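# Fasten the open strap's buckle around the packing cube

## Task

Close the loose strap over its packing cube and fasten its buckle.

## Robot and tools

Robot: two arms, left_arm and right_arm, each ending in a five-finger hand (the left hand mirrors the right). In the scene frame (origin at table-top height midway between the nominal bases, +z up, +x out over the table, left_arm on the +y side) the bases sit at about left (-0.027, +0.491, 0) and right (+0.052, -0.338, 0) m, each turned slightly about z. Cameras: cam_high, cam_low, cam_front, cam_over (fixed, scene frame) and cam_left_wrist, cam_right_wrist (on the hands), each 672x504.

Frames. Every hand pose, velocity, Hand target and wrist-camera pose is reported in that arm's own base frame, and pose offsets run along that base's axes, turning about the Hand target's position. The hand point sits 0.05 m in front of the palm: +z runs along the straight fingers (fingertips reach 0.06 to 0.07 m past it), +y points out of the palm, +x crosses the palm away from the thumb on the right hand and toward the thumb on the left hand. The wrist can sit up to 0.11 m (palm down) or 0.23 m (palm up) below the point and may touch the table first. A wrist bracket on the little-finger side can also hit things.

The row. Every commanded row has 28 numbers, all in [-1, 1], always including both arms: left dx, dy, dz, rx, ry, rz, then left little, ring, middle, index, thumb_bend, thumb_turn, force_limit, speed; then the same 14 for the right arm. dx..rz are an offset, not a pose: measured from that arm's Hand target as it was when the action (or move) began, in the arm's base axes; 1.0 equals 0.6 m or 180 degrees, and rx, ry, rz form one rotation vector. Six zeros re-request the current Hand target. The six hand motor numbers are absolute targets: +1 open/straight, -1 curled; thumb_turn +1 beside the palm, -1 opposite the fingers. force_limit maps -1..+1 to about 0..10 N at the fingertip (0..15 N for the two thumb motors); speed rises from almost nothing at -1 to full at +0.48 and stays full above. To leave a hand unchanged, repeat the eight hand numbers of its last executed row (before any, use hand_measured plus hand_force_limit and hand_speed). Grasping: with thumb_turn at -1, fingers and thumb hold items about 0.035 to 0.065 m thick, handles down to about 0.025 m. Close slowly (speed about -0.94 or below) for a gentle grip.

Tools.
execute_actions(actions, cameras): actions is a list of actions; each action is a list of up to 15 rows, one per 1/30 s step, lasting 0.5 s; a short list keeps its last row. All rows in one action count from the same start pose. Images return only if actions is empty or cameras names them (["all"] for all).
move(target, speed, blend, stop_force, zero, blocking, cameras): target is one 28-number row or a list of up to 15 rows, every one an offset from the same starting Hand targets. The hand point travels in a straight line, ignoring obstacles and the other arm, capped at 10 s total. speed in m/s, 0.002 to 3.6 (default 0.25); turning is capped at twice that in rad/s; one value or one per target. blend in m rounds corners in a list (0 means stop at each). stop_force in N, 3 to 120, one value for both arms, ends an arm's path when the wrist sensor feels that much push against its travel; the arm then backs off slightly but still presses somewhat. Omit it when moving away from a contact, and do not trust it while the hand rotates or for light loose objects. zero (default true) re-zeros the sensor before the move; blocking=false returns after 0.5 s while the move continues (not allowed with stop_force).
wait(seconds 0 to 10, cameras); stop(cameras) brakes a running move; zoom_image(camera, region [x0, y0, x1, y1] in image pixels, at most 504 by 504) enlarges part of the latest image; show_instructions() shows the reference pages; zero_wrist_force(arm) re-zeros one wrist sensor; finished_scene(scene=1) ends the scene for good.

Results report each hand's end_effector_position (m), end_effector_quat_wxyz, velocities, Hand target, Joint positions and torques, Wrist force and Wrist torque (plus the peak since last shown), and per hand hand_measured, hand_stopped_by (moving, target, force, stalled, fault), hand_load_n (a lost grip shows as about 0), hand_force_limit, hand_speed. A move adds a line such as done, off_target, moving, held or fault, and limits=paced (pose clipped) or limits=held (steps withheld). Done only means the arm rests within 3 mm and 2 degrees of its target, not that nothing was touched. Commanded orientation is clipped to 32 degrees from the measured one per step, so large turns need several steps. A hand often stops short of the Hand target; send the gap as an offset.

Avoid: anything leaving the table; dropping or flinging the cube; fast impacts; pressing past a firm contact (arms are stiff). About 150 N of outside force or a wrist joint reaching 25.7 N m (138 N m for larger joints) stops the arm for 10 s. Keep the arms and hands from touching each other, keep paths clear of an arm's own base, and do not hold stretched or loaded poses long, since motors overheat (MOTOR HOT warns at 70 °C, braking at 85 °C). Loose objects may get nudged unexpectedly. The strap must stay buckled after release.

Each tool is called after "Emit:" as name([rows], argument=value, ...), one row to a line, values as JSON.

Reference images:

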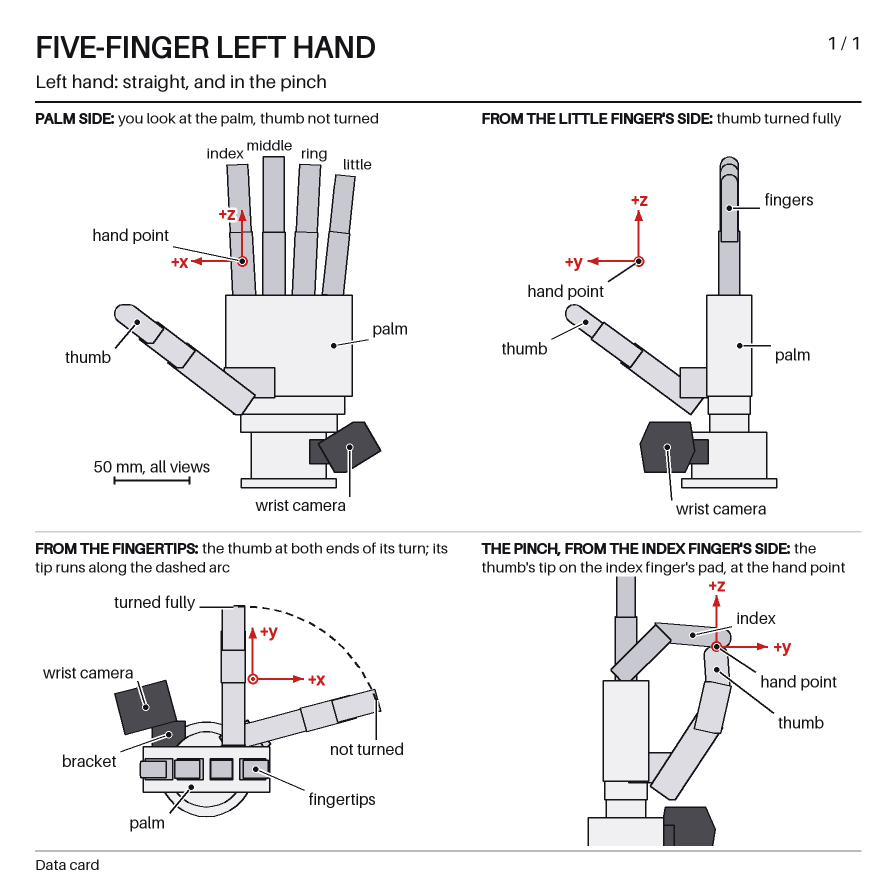

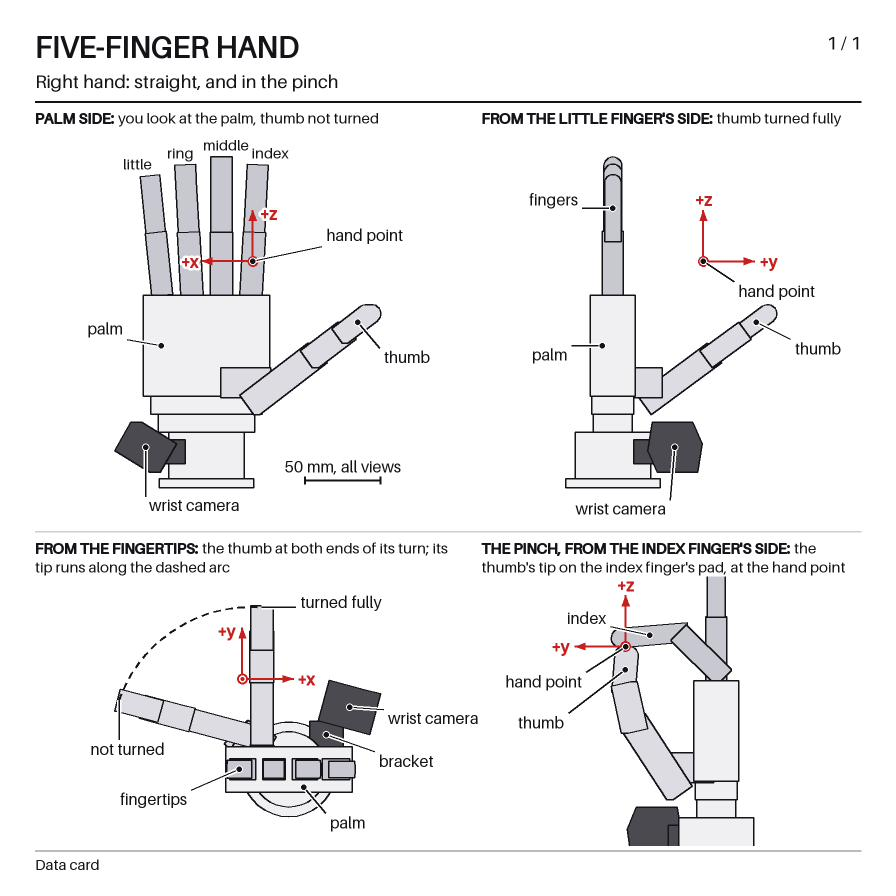

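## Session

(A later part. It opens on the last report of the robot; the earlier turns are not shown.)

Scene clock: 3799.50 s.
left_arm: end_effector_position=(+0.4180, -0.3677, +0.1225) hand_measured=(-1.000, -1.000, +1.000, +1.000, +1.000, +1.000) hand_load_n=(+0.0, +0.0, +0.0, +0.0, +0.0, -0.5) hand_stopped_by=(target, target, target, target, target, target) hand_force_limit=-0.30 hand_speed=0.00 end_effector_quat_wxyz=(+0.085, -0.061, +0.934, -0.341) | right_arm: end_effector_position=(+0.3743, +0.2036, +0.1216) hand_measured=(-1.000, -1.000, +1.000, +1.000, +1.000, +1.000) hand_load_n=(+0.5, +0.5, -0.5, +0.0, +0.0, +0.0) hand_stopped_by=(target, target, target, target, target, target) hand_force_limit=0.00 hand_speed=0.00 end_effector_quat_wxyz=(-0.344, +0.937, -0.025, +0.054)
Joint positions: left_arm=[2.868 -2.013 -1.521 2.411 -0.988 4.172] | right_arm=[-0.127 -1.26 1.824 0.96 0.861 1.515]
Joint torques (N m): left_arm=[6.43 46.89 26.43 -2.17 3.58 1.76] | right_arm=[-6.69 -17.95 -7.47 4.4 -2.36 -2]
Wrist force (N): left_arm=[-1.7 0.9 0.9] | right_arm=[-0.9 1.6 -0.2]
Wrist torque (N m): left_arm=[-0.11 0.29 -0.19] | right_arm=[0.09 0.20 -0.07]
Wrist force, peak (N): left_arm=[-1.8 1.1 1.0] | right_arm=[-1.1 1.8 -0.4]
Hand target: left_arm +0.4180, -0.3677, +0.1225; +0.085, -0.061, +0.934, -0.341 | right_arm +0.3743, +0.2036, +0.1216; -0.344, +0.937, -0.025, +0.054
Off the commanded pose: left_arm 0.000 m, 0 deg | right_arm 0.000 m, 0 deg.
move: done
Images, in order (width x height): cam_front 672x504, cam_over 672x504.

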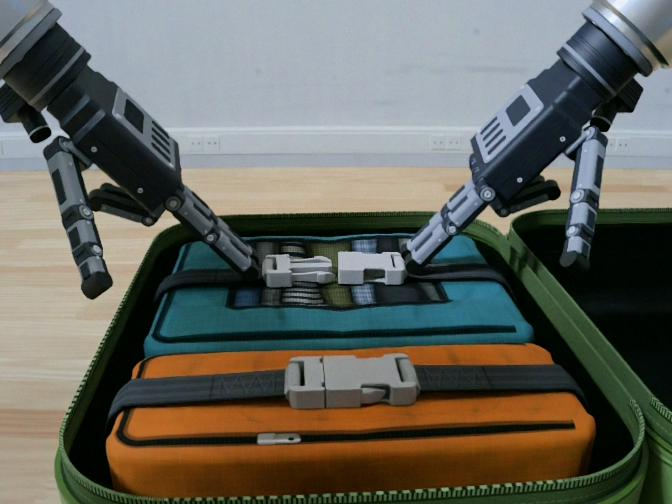

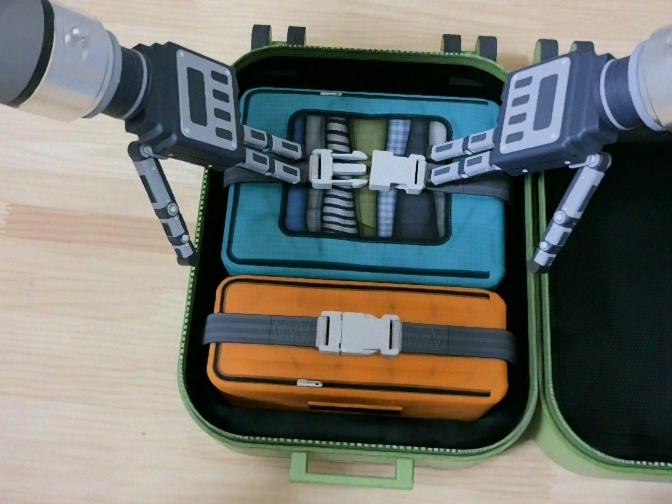

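Emit:
move(target=[0,0,0,0,0,0,-1,-1,1,1,1,1,-0.3,0.0, -0.0005,0.0067,0,0,0,0,-1,-1,1,1,1,1,0.0,0.0], speed=0.01, stop_force=3, cameras=["cam_over","cam_front"])

Emit:
zoom_image(camera="cam_over", region=[360, 130, 440, 200])

Emit:
zoom_image(camera="cam_front", region=[325, 235, 445, 305])

Scene clock: 3822.27 s.
left_arm: end_effector_position=(+0.4180, -0.3677, +0.1225) hand_measured=(-1.000, -1.000, +1.000, +1.000, +1.000, +1.000) hand_load_n=(+0.0, +0.0, -0.5, +0.0, +0.0, +0.0) hand_stopped_by=(target, target, target, target, target, target) hand_force_limit=-0.30 hand_speed=0.00 end_effector_quat_wxyz=(+0.085, -0.061, +0.934, -0.341) | right_arm: end_effector_position=(+0.3740, +0.2076, +0.1216) hand_measured=(-1.000, -1.000, +1.000, +1.000, +1.000, +1.000) hand_load_n=(+0.0, +0.0, -1.0, -0.5, +0.0, -0.5) hand_stopped_by=(target, target, target, target, target, target) hand_force_limit=0.00 hand_speed=0.00 end_effector_quat_wxyz=(-0.344, +0.937, -0.025, +0.054)
Joint positions: left_arm=[2.868 -2.013 -1.521 2.411 -0.988 4.172] | right_arm=[-0.117 -1.259 1.821 0.953 0.862 1.529]
Joint torques (N m): left_arm=[4.7 27.31 7.47 0.15 2.94 1.8] | right_arm=[-6.47 -18.85 -9.83 4.19 0.22 -2.05]
Wrist force (N): left_arm=[-1.9 0.9 1.0] | right_arm=[-0.9 2.4 -0.8]
Wrist torque (N m): left_arm=[-0.10 0.32 -0.20] | right_arm=[0.12 0.20 -0.06]
Wrist force, peak (N): left_arm=[-1.8 1.1 1.1] | right_arm=[-1.1 2.4 -1.0]
Hand target: left_arm +0.4180, -0.3677, +0.1225; +0.085, -0.061, +0.934, -0.341 | right_arm +0.3740, +0.2076, +0.1216; -0.344, +0.937, -0.025, +0.054
Off the commanded pose: left_arm 0.000 m, 0 deg | right_arm 0.000 m, 0 deg.
move: done
Images, in order (width x height): cam_front 672x504, cam_over 672x504.

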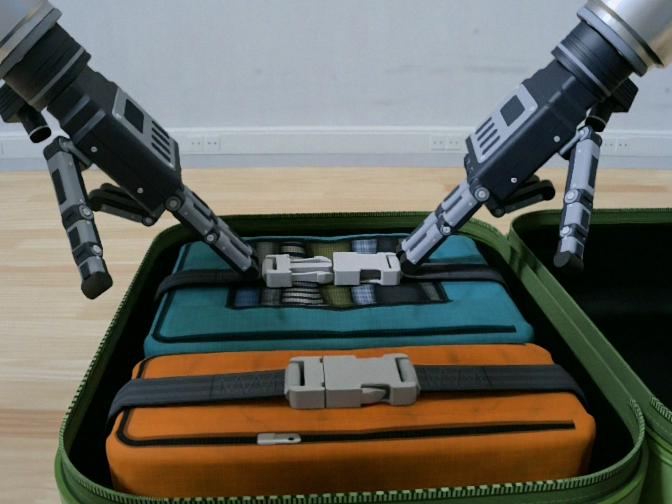

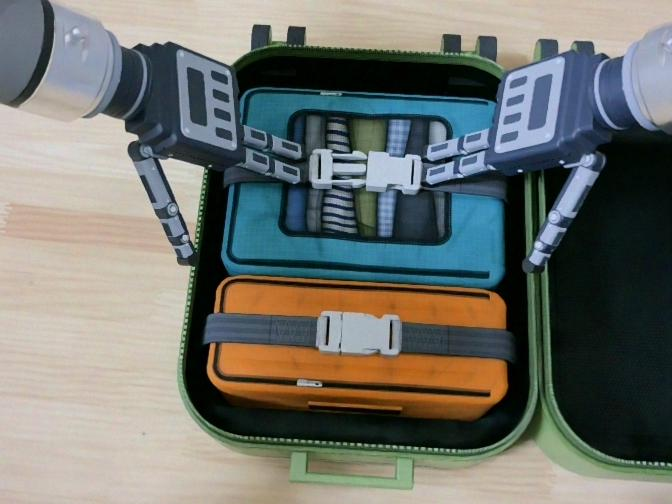

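Scaled by 6.300.

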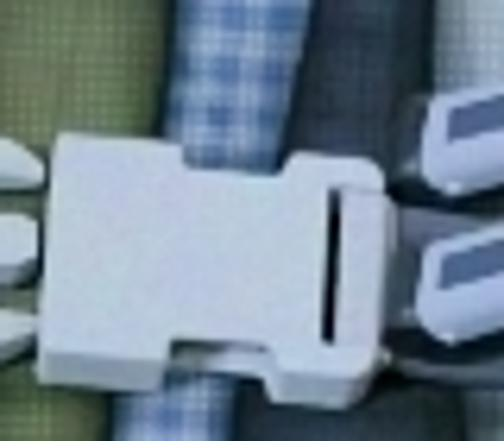

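Scaled by 4.200.

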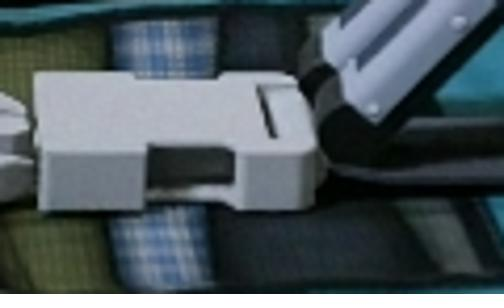

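Emit:
move(target=[0,0,0,0,0,0,-1,-1,1,1,1,1,-0.3,0.0, 0.0003,-0.0042,0,0,0,0,-1,-1,1,1,1,1,0.0,0.0], speed=0.01)

Emit:
move(target=[0,-0.0100,0,0,0,0,-1,-1,1,1,1,1,-0.3,0.0, 0,0,0,0,0,0,-1,-1,1,1,1,1,0.0,0.0], speed=0.01, stop_force=3, cameras=["cam_over","cam_front"])

Emit:
zoom_image(camera="cam_over", region=[280, 130, 400, 210])

Emit:
zoom_image(camera="cam_front", region=[225, 235, 345, 305])

Emit:
zoom_image(camera="cam_front", region=[285, 240, 385, 300])

Scene clock: 3840.43 s.
left_arm: end_effector_position=(+0.4180, -0.3677, +0.1225) hand_measured=(-1.000, -1.000, +1.000, +1.000, +1.000, +1.000) hand_load_n=(+0.0, +0.0, +0.0, +0.0, +0.0, +0.0) hand_stopped_by=(target, target, target, target, target, target) hand_force_limit=-0.30 hand_speed=0.00 end_effector_quat_wxyz=(+0.085, -0.061, +0.934, -0.341) | right_arm: end_effector_position=(+0.3742, +0.2050, +0.1215) hand_measured=(-1.000, -1.000, +1.000, +1.000, +1.000, +1.000) hand_load_n=(+0.0, +0.0, -0.5, +0.0, +0.0, +0.0) hand_stopped_by=(target, target, target, target, target, target) hand_force_limit=0.00 hand_speed=0.00 end_effector_quat_wxyz=(-0.344, +0.937, -0.025, +0.054)
Joint positions: left_arm=[2.868 -2.013 -1.521 2.411 -0.988 4.172] | right_arm=[-0.124 -1.259 1.823 0.957 0.861 1.52]
Joint torques (N m): left_arm=[3.23 26.65 7.99 0.03 2.53 1.67] | right_arm=[3.14 -32.74 -9.31 3.42 -2.96 -0.16]
Wrist force (N): left_arm=[-1.6 1.1 0.9] | right_arm=[-0.9 1.7 -0.4]
Wrist torque (N m): left_arm=[-0.07 0.27 -0.18] | right_arm=[0.10 0.18 0.02]
Wrist force, peak (N): left_arm=[-1.7 1.1 1.1] | right_arm=[-0.6 2.5 -1.0]
Hand target: left_arm +0.4180, -0.3677, +0.1225; +0.085, -0.061, +0.934, -0.341 | right_arm +0.3742, +0.2051, +0.1216; -0.344, +0.937, -0.025, +0.054
Off the commanded pose: left_arm 0.000 m, 0 deg | right_arm 0.000 m, 0 deg.
move: done

Scene clock: 3842.10 s.
left_arm: end_effector_position=(+0.4180, -0.3737, +0.1224) hand_measured=(-1.000, -1.000, +1.000, +1.000, +1.000, +1.000) hand_load_n=(+0.0, -0.5, -0.5, -0.5, +0.0, +0.0) hand_stopped_by=(target, target, target, target, target, target) hand_force_limit=-0.30 hand_speed=0.00 end_effector_quat_wxyz=(+0.085, -0.061, +0.934, -0.341) | right_arm: end_effector_position=(+0.3742, +0.2051, +0.1216) hand_measured=(-1.000, -1.000, +1.000, +1.000, +1.000, +1.000) hand_load_n=(+0.0, +0.5, +0.0, +0.0, +0.0, -0.5) hand_stopped_by=(target, target, target, target, target, target) hand_force_limit=0.00 hand_speed=0.00 end_effector_quat_wxyz=(-0.344, +0.937, -0.025, +0.054)
Joint positions: left_arm=[2.855 -2.019 -1.51 2.414 -0.994 4.158] | right_arm=[-0.123 -1.26 1.823 0.957 0.861 1.52]
Joint torques (N m): left_arm=[6.35 50.22 7.83 -2.8 3.52 2.11] | right_arm=[5.02 -40.7 -23.44 0.62 -2.07 2.04]
Wrist force (N): left_arm=[-1.5 1.4 1.0] | right_arm=[-0.8 1.8 -0.3]
Wrist torque (N m): left_arm=[-0.07 0.27 -0.19] | right_arm=[0.11 0.16 0.02]
Wrist force, peak (N): left_arm=[-1.8 1.3 0.9] | right_arm=[-1.0 1.9 -0.4]
Hand target: left_arm +0.4180, -0.3737, +0.1225; +0.085, -0.061, +0.934, -0.341 | right_arm +0.3742, +0.2051, +0.1216; -0.344, +0.937, -0.025, +0.054
Off the commanded pose: left_arm 0.000 m, 0 deg | right_arm 0.000 m, 0 deg.
move: done
Images, in order (width x height): cam_front 672x504, cam_over 672x504.

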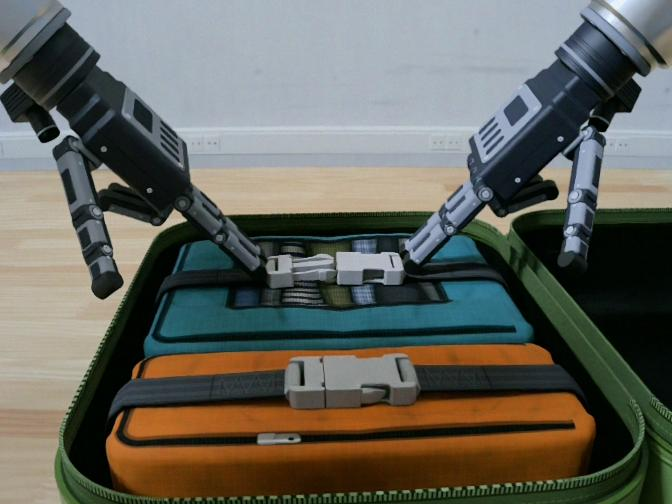

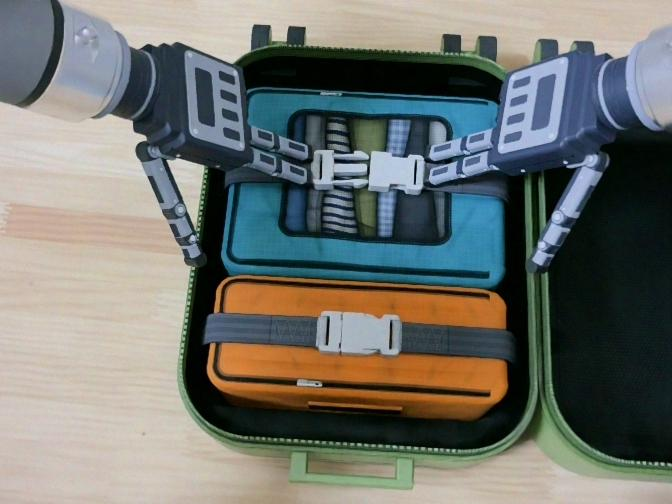

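Scaled by 4.200.

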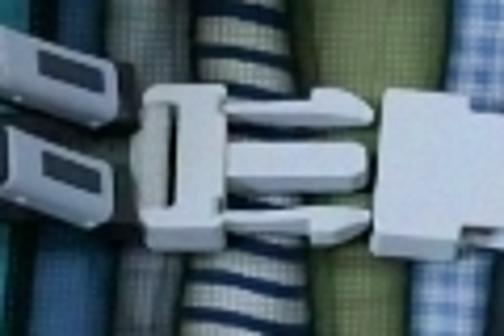

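Scaled by 4.200.

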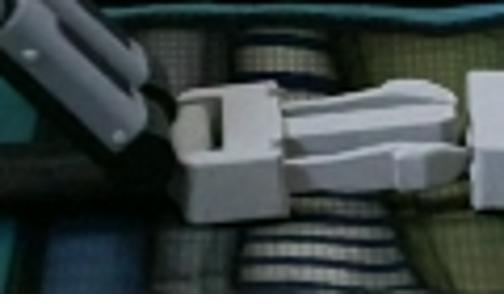

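Scaled by 5.040.

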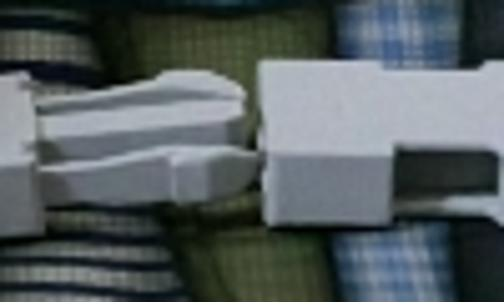

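Emit:
move(target=[0,0,0.0033,0,0,0,-1,-1,1,1,1,1,-0.3,0.0, 0,0,0,0,0,0,-1,-1,1,1,1,1,0.0,0.0], speed=0.01, cameras=["cam_over","cam_front"])

Emit:
zoom_image(camera="cam_front", region=[225, 235, 345, 305])

Emit:
zoom_image(camera="cam_front", region=[285, 240, 385, 300])

Scene clock: 3855.17 s.
left_arm: end_effector_position=(+0.4180, -0.3737, +0.1245) hand_measured=(-1.000, -1.000, +1.000, +1.000, +1.000, +1.000) hand_load_n=(+0.0, +0.0, +0.0, +0.0, +0.0, +0.0) hand_stopped_by=(target, target, target, target, target, target) hand_force_limit=-0.30 hand_speed=0.00 end_effector_quat_wxyz=(+0.085, -0.061, +0.934, -0.341) | right_arm: end_effector_position=(+0.3742, +0.2051, +0.1216) hand_measured=(-1.000, -1.000, +1.000, +1.000, +1.000, +1.000) hand_load_n=(+0.0, +0.0, +0.0, +0.0, +0.0, +0.0) hand_stopped_by=(target, target, target, target, target, target) hand_force_limit=0.00 hand_speed=0.00 end_effector_quat_wxyz=(-0.344, +0.937, -0.025, +0.054)
Joint positions: left_arm=[2.855 -2.017 -1.507 2.409 -0.994 4.158] | right_arm=[-0.123 -1.26 1.823 0.957 0.861 1.52]
Joint torques (N m): left_arm=[6.55 46.86 27.31 -2.19 3.25 1.75] | right_arm=[5.29 -41.41 -23.11 0.58 0.16 2.01]
Wrist force (N): left_arm=[-1.6 1.2 1.0] | right_arm=[-0.9 1.8 -0.6]
Wrist torque (N m): left_arm=[-0.07 0.29 -0.19] | right_arm=[0.13 0.19 0.02]
Wrist force, peak (N): left_arm=[-1.8 1.4 1.0] | right_arm=[-0.9 1.9 -0.3]
Hand target: left_arm +0.4180, -0.3737, +0.1244; +0.085, -0.061, +0.934, -0.341 | right_arm +0.3742, +0.2051, +0.1216; -0.344, +0.937, -0.025, +0.054
Off the commanded pose: left_arm 0.000 m, 0 deg | right_arm 0.000 m, 0 deg.
move: done
Images, in order (width x height): cam_front 672x504, cam_over 672x504.

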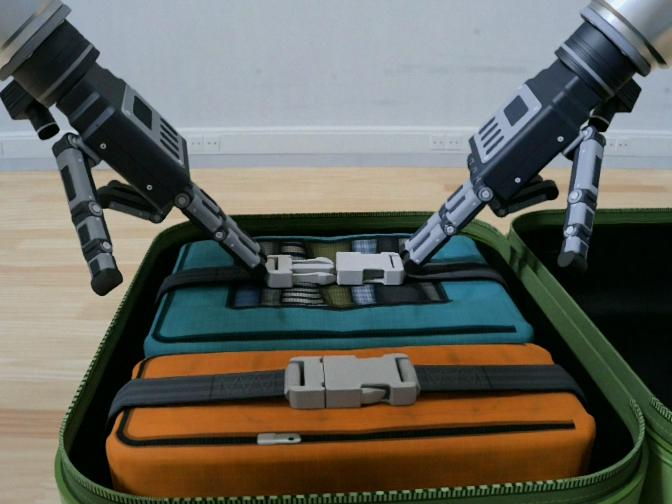

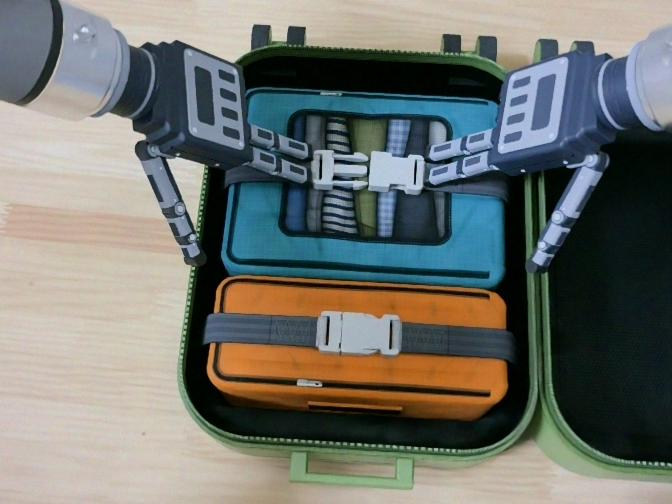

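Scaled by 4.200.

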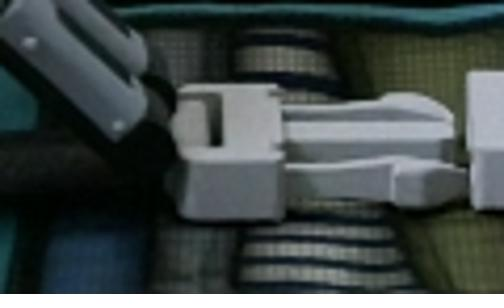

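Scaled by 5.040.

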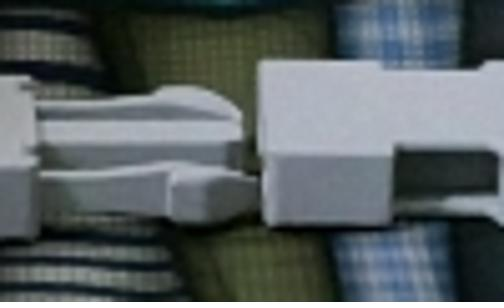

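Emit:
zoom_image(camera="cam_over", region=[330, 135, 410, 195])

Emit:
zoom_image(camera="cam_over", region=[270, 140, 330, 200])

Scaled by 6.300.

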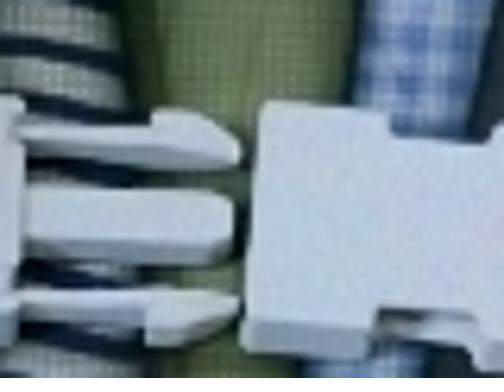

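Scaled by 8.400.

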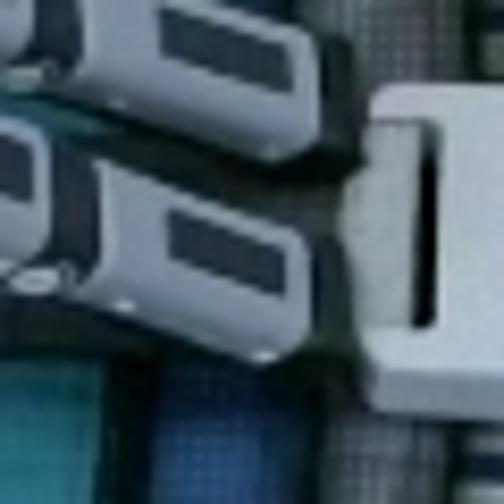

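Emit:
move(target=[-0.0010,0.0042,0,0,0,0,-1,-1,1,1,1,1,-0.3,0.0, -0.0003,0.0042,0,0,0,0,-1,-1,1,1,1,1,0.0,0.0], speed=0.01, cameras=["cam_over","cam_front"])

Emit:
zoom_image(camera="cam_over", region=[330, 135, 410, 195])

Emit:
zoom_image(camera="cam_front", region=[285, 240, 385, 300])

Scene clock: 3880.80 s.
left_arm: end_effector_position=(+0.4174, -0.3711, +0.1244) hand_measured=(-1.000, -1.000, +1.000, +1.000, +1.000, +1.000) hand_load_n=(+0.0, +0.0, +0.0, +0.0, +0.0, +0.0) hand_stopped_by=(target, target, target, target, target, target) hand_force_limit=-0.30 hand_speed=0.00 end_effector_quat_wxyz=(+0.085, -0.061, +0.934, -0.341) | right_arm: end_effector_position=(+0.3740, +0.2076, +0.1216) hand_measured=(-1.000, -1.000, +1.000, +1.000, +1.000, +1.000) hand_load_n=(+0.5, +0.0, -1.0, -0.5, +0.0, -0.5) hand_stopped_by=(target, target, target, target, target, target) hand_force_limit=0.00 hand_speed=0.00 end_effector_quat_wxyz=(-0.344, +0.937, -0.025, +0.054)
Joint positions: left_arm=[2.86 -2.014 -1.514 2.409 -0.991 4.164] | right_arm=[-0.116 -1.26 1.821 0.953 0.862 1.529]
Joint torques (N m): left_arm=[0.54 44.95 15.04 -3.11 3.04 0.98] | right_arm=[-2.55 -29.78 -22.23 1.23 0.87 0.52]
Wrist force (N): left_arm=[-1.7 1.0 1.1] | right_arm=[-0.8 2.4 -1.0]
Wrist torque (N m): left_arm=[-0.10 0.30 -0.28] | right_arm=[0.13 0.19 -0.06]
Wrist force, peak (N): left_arm=[-1.7 1.2 1.1] | right_arm=[-0.6 2.5 -0.8]
Hand target: left_arm +0.4174, -0.3712, +0.1244; +0.085, -0.061, +0.934, -0.341 | right_arm +0.3740, +0.2076, +0.1216; -0.344, +0.937, -0.025, +0.054
Off the commanded pose: left_arm 0.000 m, 0 deg | right_arm 0.000 m, 0 deg.
move: done
Images, in order (width x height): cam_front 672x504, cam_over 672x504.

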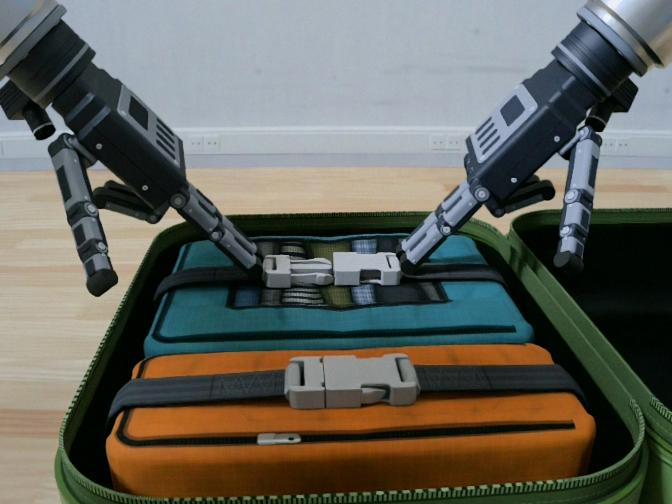

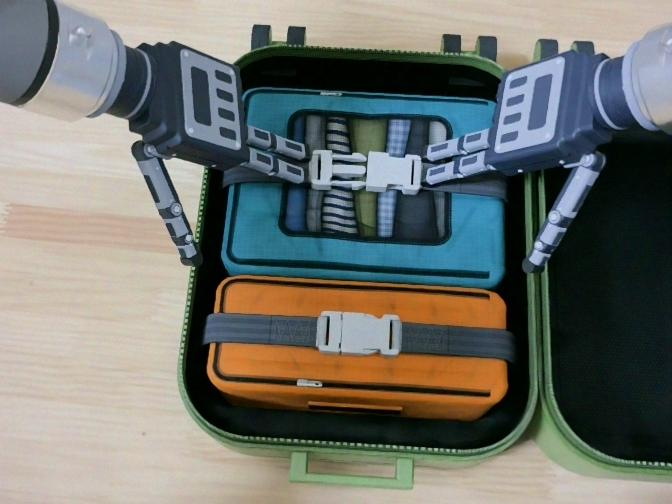

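Scaled by 6.300.

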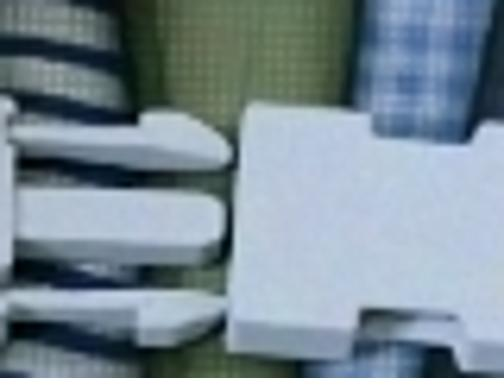

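Scaled by 5.040.

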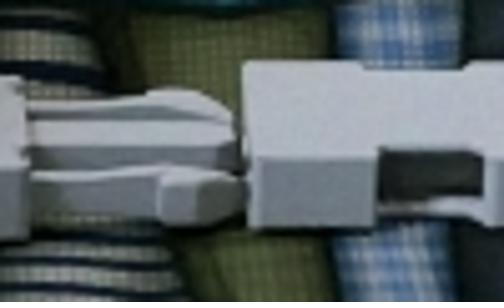

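Emit:
move(target=[0.0006,-0.0100,0,0,0,0,-1,-1,1,1,1,1,-0.3,0.0, 0,0,0,0,0,0,-1,-1,1,1,1,1,0.0,0.0], speed=0.01, stop_force=3, cameras=["cam_over","cam_front"])

Emit:
zoom_image(camera="cam_over", region=[330, 135, 410, 195])

Emit:
zoom_image(camera="cam_front", region=[245, 235, 365, 305])

Scene clock: 3894.27 s.
left_arm: end_effector_position=(+0.4177, -0.3762, +0.1244) hand_measured=(-1.000, -1.000, +1.000, +1.000, +1.000, +1.000) hand_load_n=(+0.0, +0.0, -1.5, -0.5, +0.0, +0.0) hand_stopped_by=(target, target, target, target, target, target) hand_force_limit=-0.30 hand_speed=0.00 end_effector_quat_wxyz=(+0.085, -0.061, +0.934, -0.341) | right_arm: end_effector_position=(+0.3740, +0.2076, +0.1216) hand_measured=(-1.000, -1.000, +1.000, +1.000, +1.000, +1.000) hand_load_n=(+0.5, +0.0, -2.0, -1.5, +0.0, +0.0) hand_stopped_by=(target, target, target, target, target, target) hand_force_limit=0.00 hand_speed=0.00 end_effector_quat_wxyz=(-0.344, +0.937, -0.025, +0.054)
Joint positions: left_arm=[2.85 -2.019 -1.504 2.411 -0.996 4.153] | right_arm=[-0.117 -1.259 1.821 0.953 0.862 1.529]
Joint torques (N m): left_arm=[6.13 50.76 7.83 -2.88 4.05 1.77] | right_arm=[-3.9 -19.15 -7.75 4.08 -2.44 -1.63]
Wrist force (N): left_arm=[-1.8 2.9 -0.9] | right_arm=[-0.4 3.7 -2.5]
Wrist torque (N m): left_arm=[-0.02 0.22 -0.25] | right_arm=[0.21 0.22 -0.02]
Wrist force, peak (N): left_arm=[-2.2 3.2 -2.0] | right_arm=[-0.2 3.9 -3.2]
Hand target: left_arm +0.4177, -0.3762, +0.1244; +0.085, -0.061, +0.934, -0.341 (not the last commanded pose) | right_arm +0.3740, +0.2076, +0.1216; -0.344, +0.937, -0.025, +0.054
Off the commanded pose: left_arm 0.001 m, 0 deg | right_arm 0.000 m, 0 deg.
move: contact (left_arm)
Images, in order (width x height): cam_front 672x504, cam_over 672x504.

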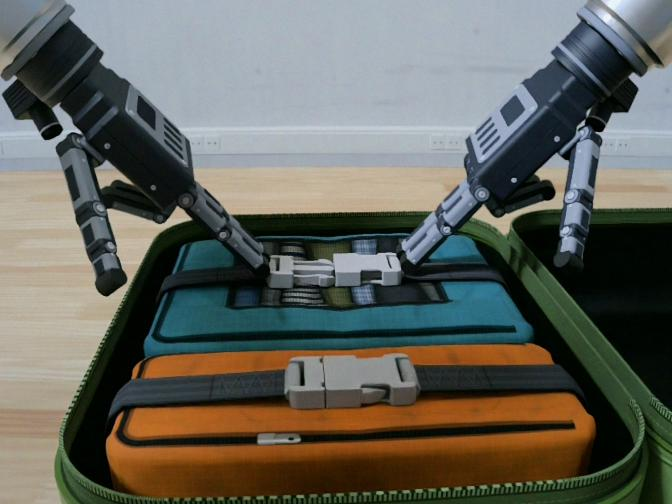

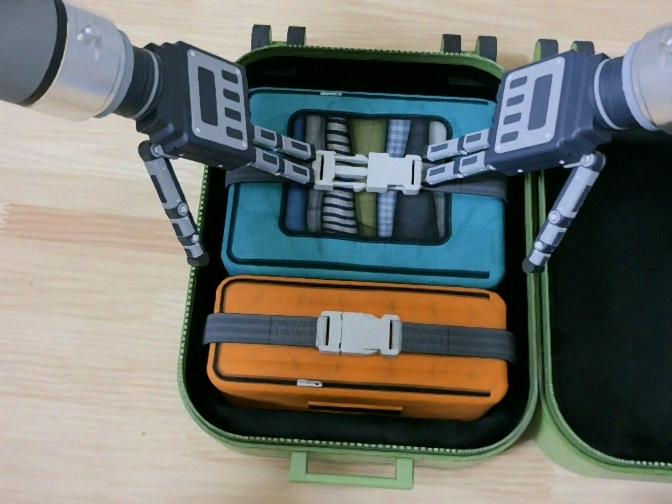

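Scaled by 6.300.

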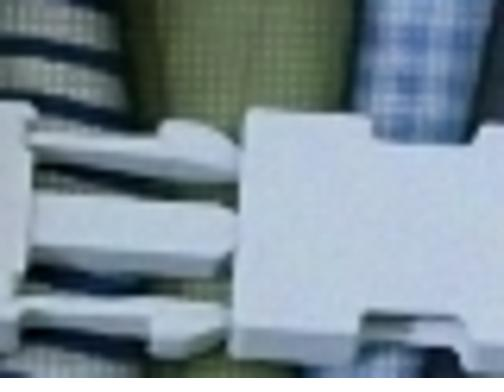

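Scaled by 4.200.

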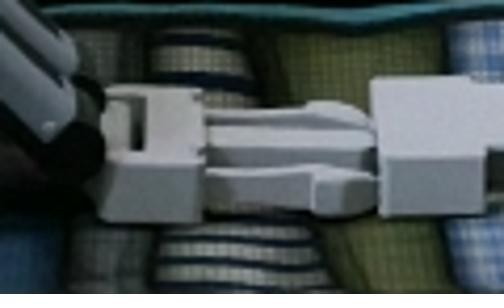

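Emit:
move(target=[-0.0001,0.0025,-0.0011,0,0,0,-1,-1,1,1,1,1,-0.3,0.0, 0,0,0,0,0,0,-1,-1,1,1,1,1,0.0,0.0], speed=0.01, cameras=["cam_over","cam_front"])

Emit:
zoom_image(camera="cam_over", region=[330, 135, 410, 195])

Emit:
zoom_image(camera="cam_front", region=[245, 235, 365, 305])

Scene clock: 3903.57 s.
left_arm: end_effector_position=(+0.4176, -0.3747, +0.1238) hand_measured=(-1.000, -1.000, +1.000, +1.000, +1.000, +1.000) hand_load_n=(+0.0, +0.0, +0.0, +0.0, +0.0, -0.5) hand_stopped_by=(target, target, target, target, target, target) hand_force_limit=-0.30 hand_speed=0.00 end_effector_quat_wxyz=(+0.085, -0.061, +0.934, -0.341) | right_arm: end_effector_position=(+0.3740, +0.2076, +0.1216) hand_measured=(-1.000, -1.000, +1.000, +1.000, +1.000, +1.000) hand_load_n=(+0.0, +0.0, -0.5, -0.5, +0.0, +0.0) hand_stopped_by=(target, target, target, target, target, target) hand_force_limit=0.00 hand_speed=0.00 end_effector_quat_wxyz=(-0.344, +0.937, -0.025, +0.054)
Joint positions: left_arm=[2.853 -2.018 -1.507 2.412 -0.995 4.156] | right_arm=[-0.117 -1.259 1.821 0.953 0.861 1.529]
Joint torques (N m): left_arm=[1.49 48.37 11.97 0.06 3.37 1.05] | right_arm=[3.06 -18.93 -7.85 4.1 -3.11 -1.66]
Wrist force (N): left_arm=[-1.6 1.1 0.8] | right_arm=[-0.8 2.4 -1.0]
Wrist torque (N m): left_arm=[-0.06 0.26 -0.27] | right_arm=[0.13 0.19 -0.06]
Wrist force, peak (N): left_arm=[-2.1 3.1 -0.9] | right_arm=[-0.5 3.8 -2.5]
Hand target: left_arm +0.4176, -0.3747, +0.1238; +0.085, -0.061, +0.934, -0.341 | right_arm +0.3740, +0.2076, +0.1216; -0.344, +0.937, -0.025, +0.054
Off the commanded pose: left_arm 0.000 m, 0 deg | right_arm 0.000 m, 0 deg.
move: done
Images, in order (width x height): cam_front 672x504, cam_over 672x504.

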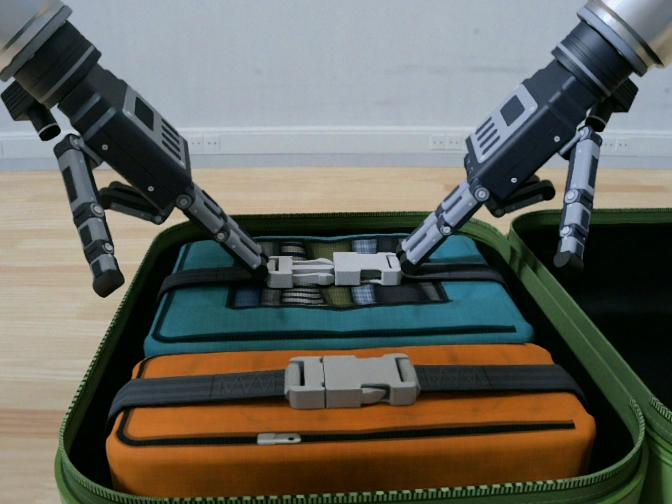

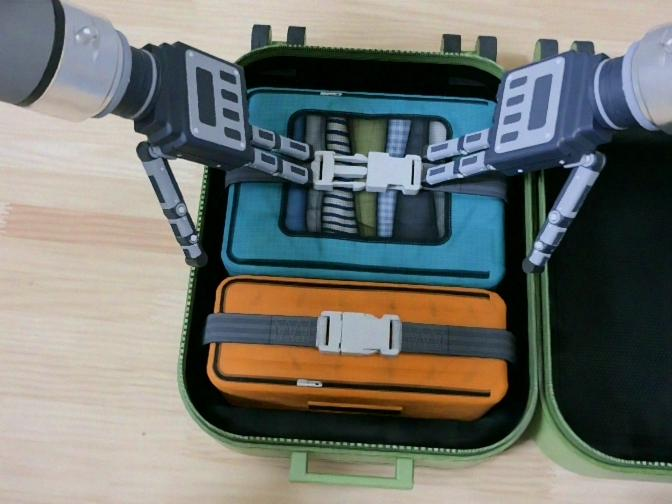

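Scaled by 6.300.

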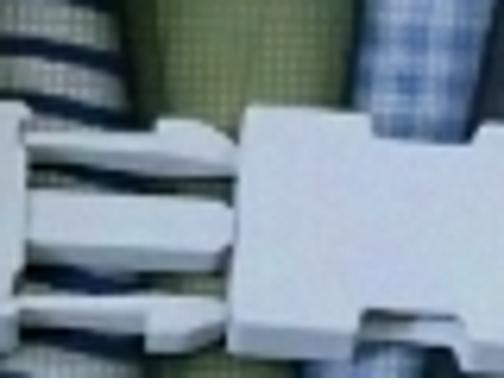

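Scaled by 4.200.

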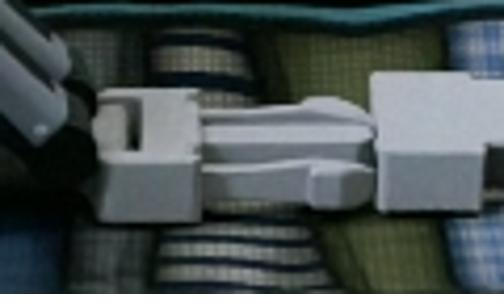

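Emit:
wait(seconds=0, cameras=["cam_left_wrist","cam_right_wrist","cam_high","cam_low"])

Scene clock: 3935.70 s.
left_arm: end_effector_position=(+0.4176, -0.3747, +0.1238) hand_measured=(-1.000, -1.000, +1.000, +1.000, +1.000, +1.000) hand_load_n=(+0.0, +0.0, -0.5, +0.0, +0.0, +0.0) hand_stopped_by=(target, target, target, target, target, target) hand_force_limit=-0.30 hand_speed=0.00 end_effector_quat_wxyz=(+0.085, -0.061, +0.934, -0.341) | right_arm: end_effector_position=(+0.3740, +0.2076, +0.1216) hand_measured=(-1.000, -1.000, +1.000, +1.000, +1.000, +1.000) hand_load_n=(+0.0, +0.0, -1.0, -0.5, +0.0, +0.0) hand_stopped_by=(target, target, target, target, target, target) hand_force_limit=0.00 hand_speed=0.00 end_effector_quat_wxyz=(-0.344, +0.937, -0.025, +0.054)
Joint positions: left_arm=[2.853 -2.018 -1.507 2.412 -0.995 4.156] | right_arm=[-0.117 -1.259 1.821 0.953 0.861 1.529]
Joint torques (N m): left_arm=[-2.4 28.93 29.92 -2.6 -1.85 -1.55] | right_arm=[4.06 -18.76 -8.17 4.06 -1.86 -1.76]
Wrist force (N): left_arm=[-1.7 1.1 0.8] | right_arm=[-0.7 2.3 -0.9]
Wrist torque (N m): left_arm=[-0.08 0.28 -0.28] | right_arm=[0.10 0.17 -0.06]
Wrist force, peak (N): left_arm=[-1.7 1.2 1.0] | right_arm=[-0.9 2.8 -0.8]
Hand target: left_arm +0.4176, -0.3747, +0.1238; +0.085, -0.061, +0.934, -0.341 | right_arm +0.3740, +0.2076, +0.1216; -0.344, +0.937, -0.025, +0.054
Off the commanded pose: left_arm 0.000 m, 0 deg | right_arm 0.000 m, 0 deg.
camera_calibration:
cam_left_wrist: T_world_to_cam=[[-0.188899, -0.785204, 0.589722, -0.28676], [-0.918684, 0.353447, 0.176336, 0.487635], [-0.346895, -0.508459, -0.78812, 0.170802], [0, 0, 0, 1]] pos_world=[0.453064, -0.310672, 0.217734]
cam_right_wrist: T_world_to_cam=[[0.244273, -0.769324, -0.590314, 0.136726], [-0.882415, -0.42877, 0.193648, 0.392173], [-0.402087, 0.473599, -0.783601, 0.267383], [0, 0, 0, 1]] pos_world=[0.420172, 0.146707, 0.214289]
Images, in order (width x height): cam_high 672x504, cam_low 672x504, cam_left_wrist 672x504, cam_right_wrist 672x504.

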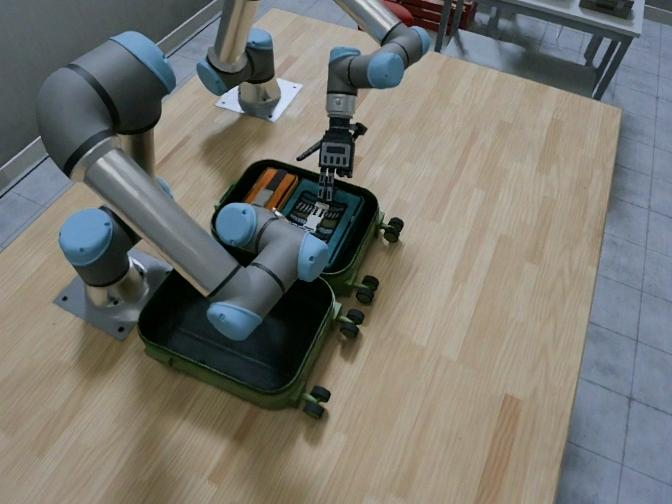

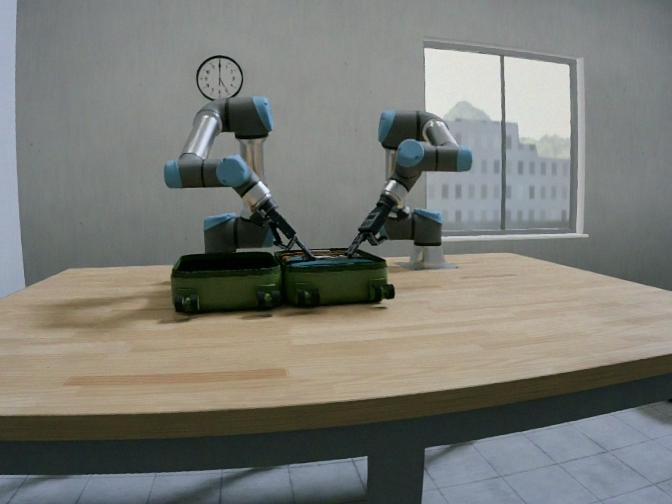

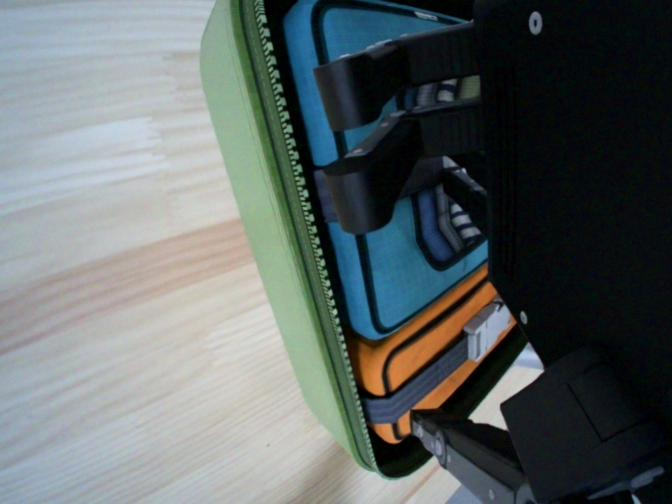

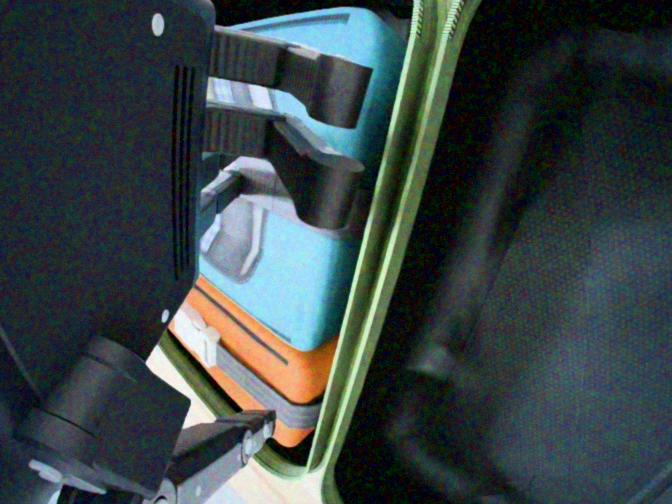

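Emit:
execute_actions(actions=[], cameras=["cam_over","cam_front"])

Emit:
zoom_image(camera="cam_over", region=[346, 146, 386, 186])

Emit:
zoom_image(camera="cam_front", region=[310, 248, 355, 293])

Scene clock: 3941.43 s.
left_arm: end_effector_position=(+0.4176, -0.3747, +0.1238) hand_measured=(-1.000, -1.000, +1.000, +1.000, +1.000, +1.000) hand_load_n=(+0.0, +0.0, +0.0, +0.0, +0.0, +0.0) hand_stopped_by=(target, target, target, target, target, target) hand_force_limit=-0.30 hand_speed=0.00 end_effector_quat_wxyz=(+0.085, -0.061, +0.934, -0.341) | right_arm: end_effector_position=(+0.3740, +0.2076, +0.1216) hand_measured=(-1.000, -1.000, +1.000, +1.000, +1.000, +1.000) hand_load_n=(+0.0, +0.0, -0.5, -0.5, +0.0, +0.0) hand_stopped_by=(target, target, target, target, target, target) hand_force_limit=0.00 hand_speed=0.00 end_effector_quat_wxyz=(-0.344, +0.937, -0.025, +0.054)
Joint positions: left_arm=[2.853 -2.018 -1.507 2.412 -0.995 4.156] | right_arm=[-0.117 -1.259 1.821 0.953 0.861 1.529]
Joint velocities: within noise
Joint torques (N m): left_arm=[-2.08 28.31 29.31 -2.51 -1.81 -1.59] | right_arm=[4.02 -18.98 -7.99 4.04 -0.56 -1.64]
Wrist force (N): left_arm=[-1.6 1.2 0.8] | right_arm=[-0.7 2.5 -1.1]
Wrist torque (N m): left_arm=[-0.05 0.28 -0.28] | right_arm=[0.14 0.18 -0.05]
Wrist force, peak (N): left_arm=[-1.8 1.2 0.7] | right_arm=[-1.0 2.7 -0.9]
Hand target: left_arm +0.4176, -0.3747, +0.1238; +0.085, -0.061, +0.934, -0.341 | right_arm +0.3740, +0.2076, +0.1216; -0.344, +0.937, -0.025, +0.054
Off the commanded pose: left_arm 0.000 m, 0 deg | right_arm 0.000 m, 0 deg.
Images, in order (width x height): cam_front 672x504, cam_over 672x504.

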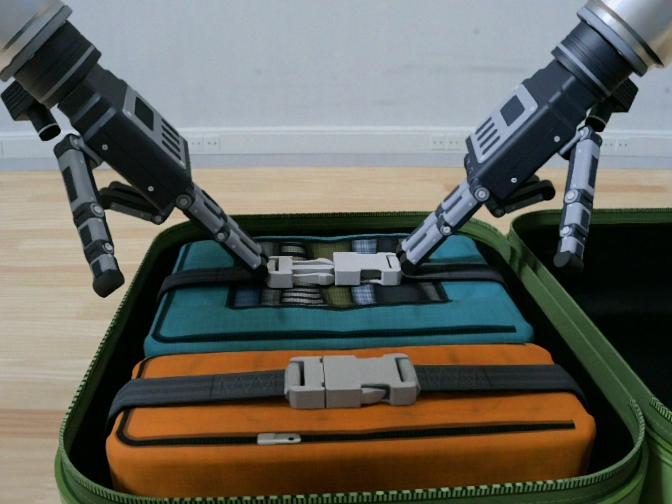

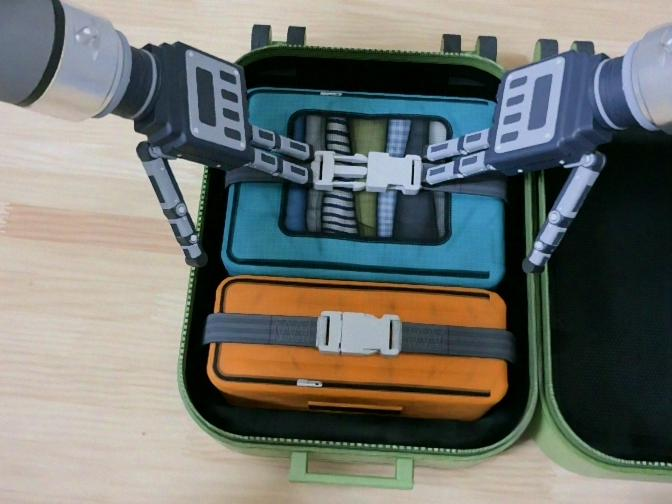

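Scaled by 12.600.

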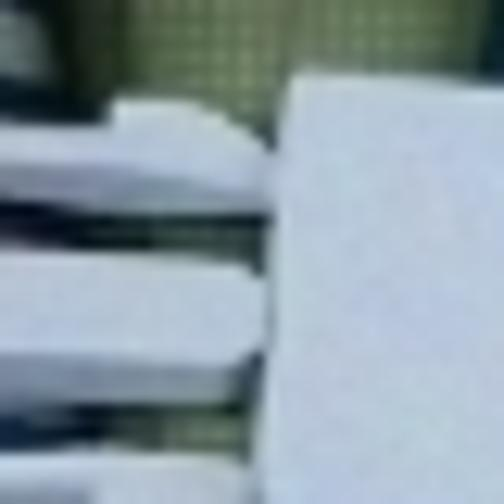

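Scaled by 11.200.

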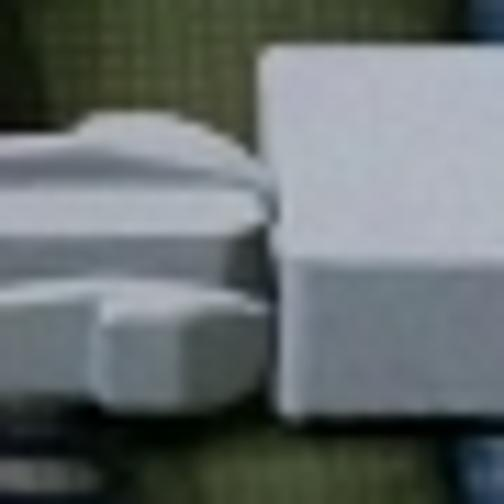

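Emit:
zoom_image(camera="cam_over", region=[294, 141, 339, 186])

Emit:
zoom_image(camera="cam_front", region=[245, 245, 295, 295])

Scaled by 11.200.

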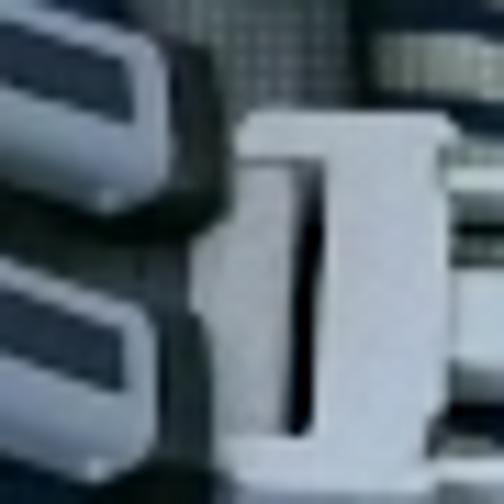

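Scaled by 10.080.

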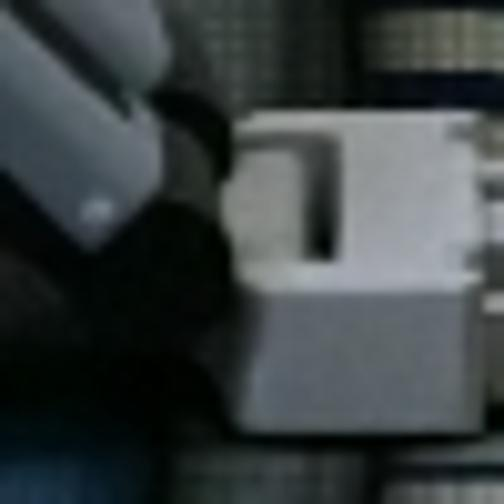

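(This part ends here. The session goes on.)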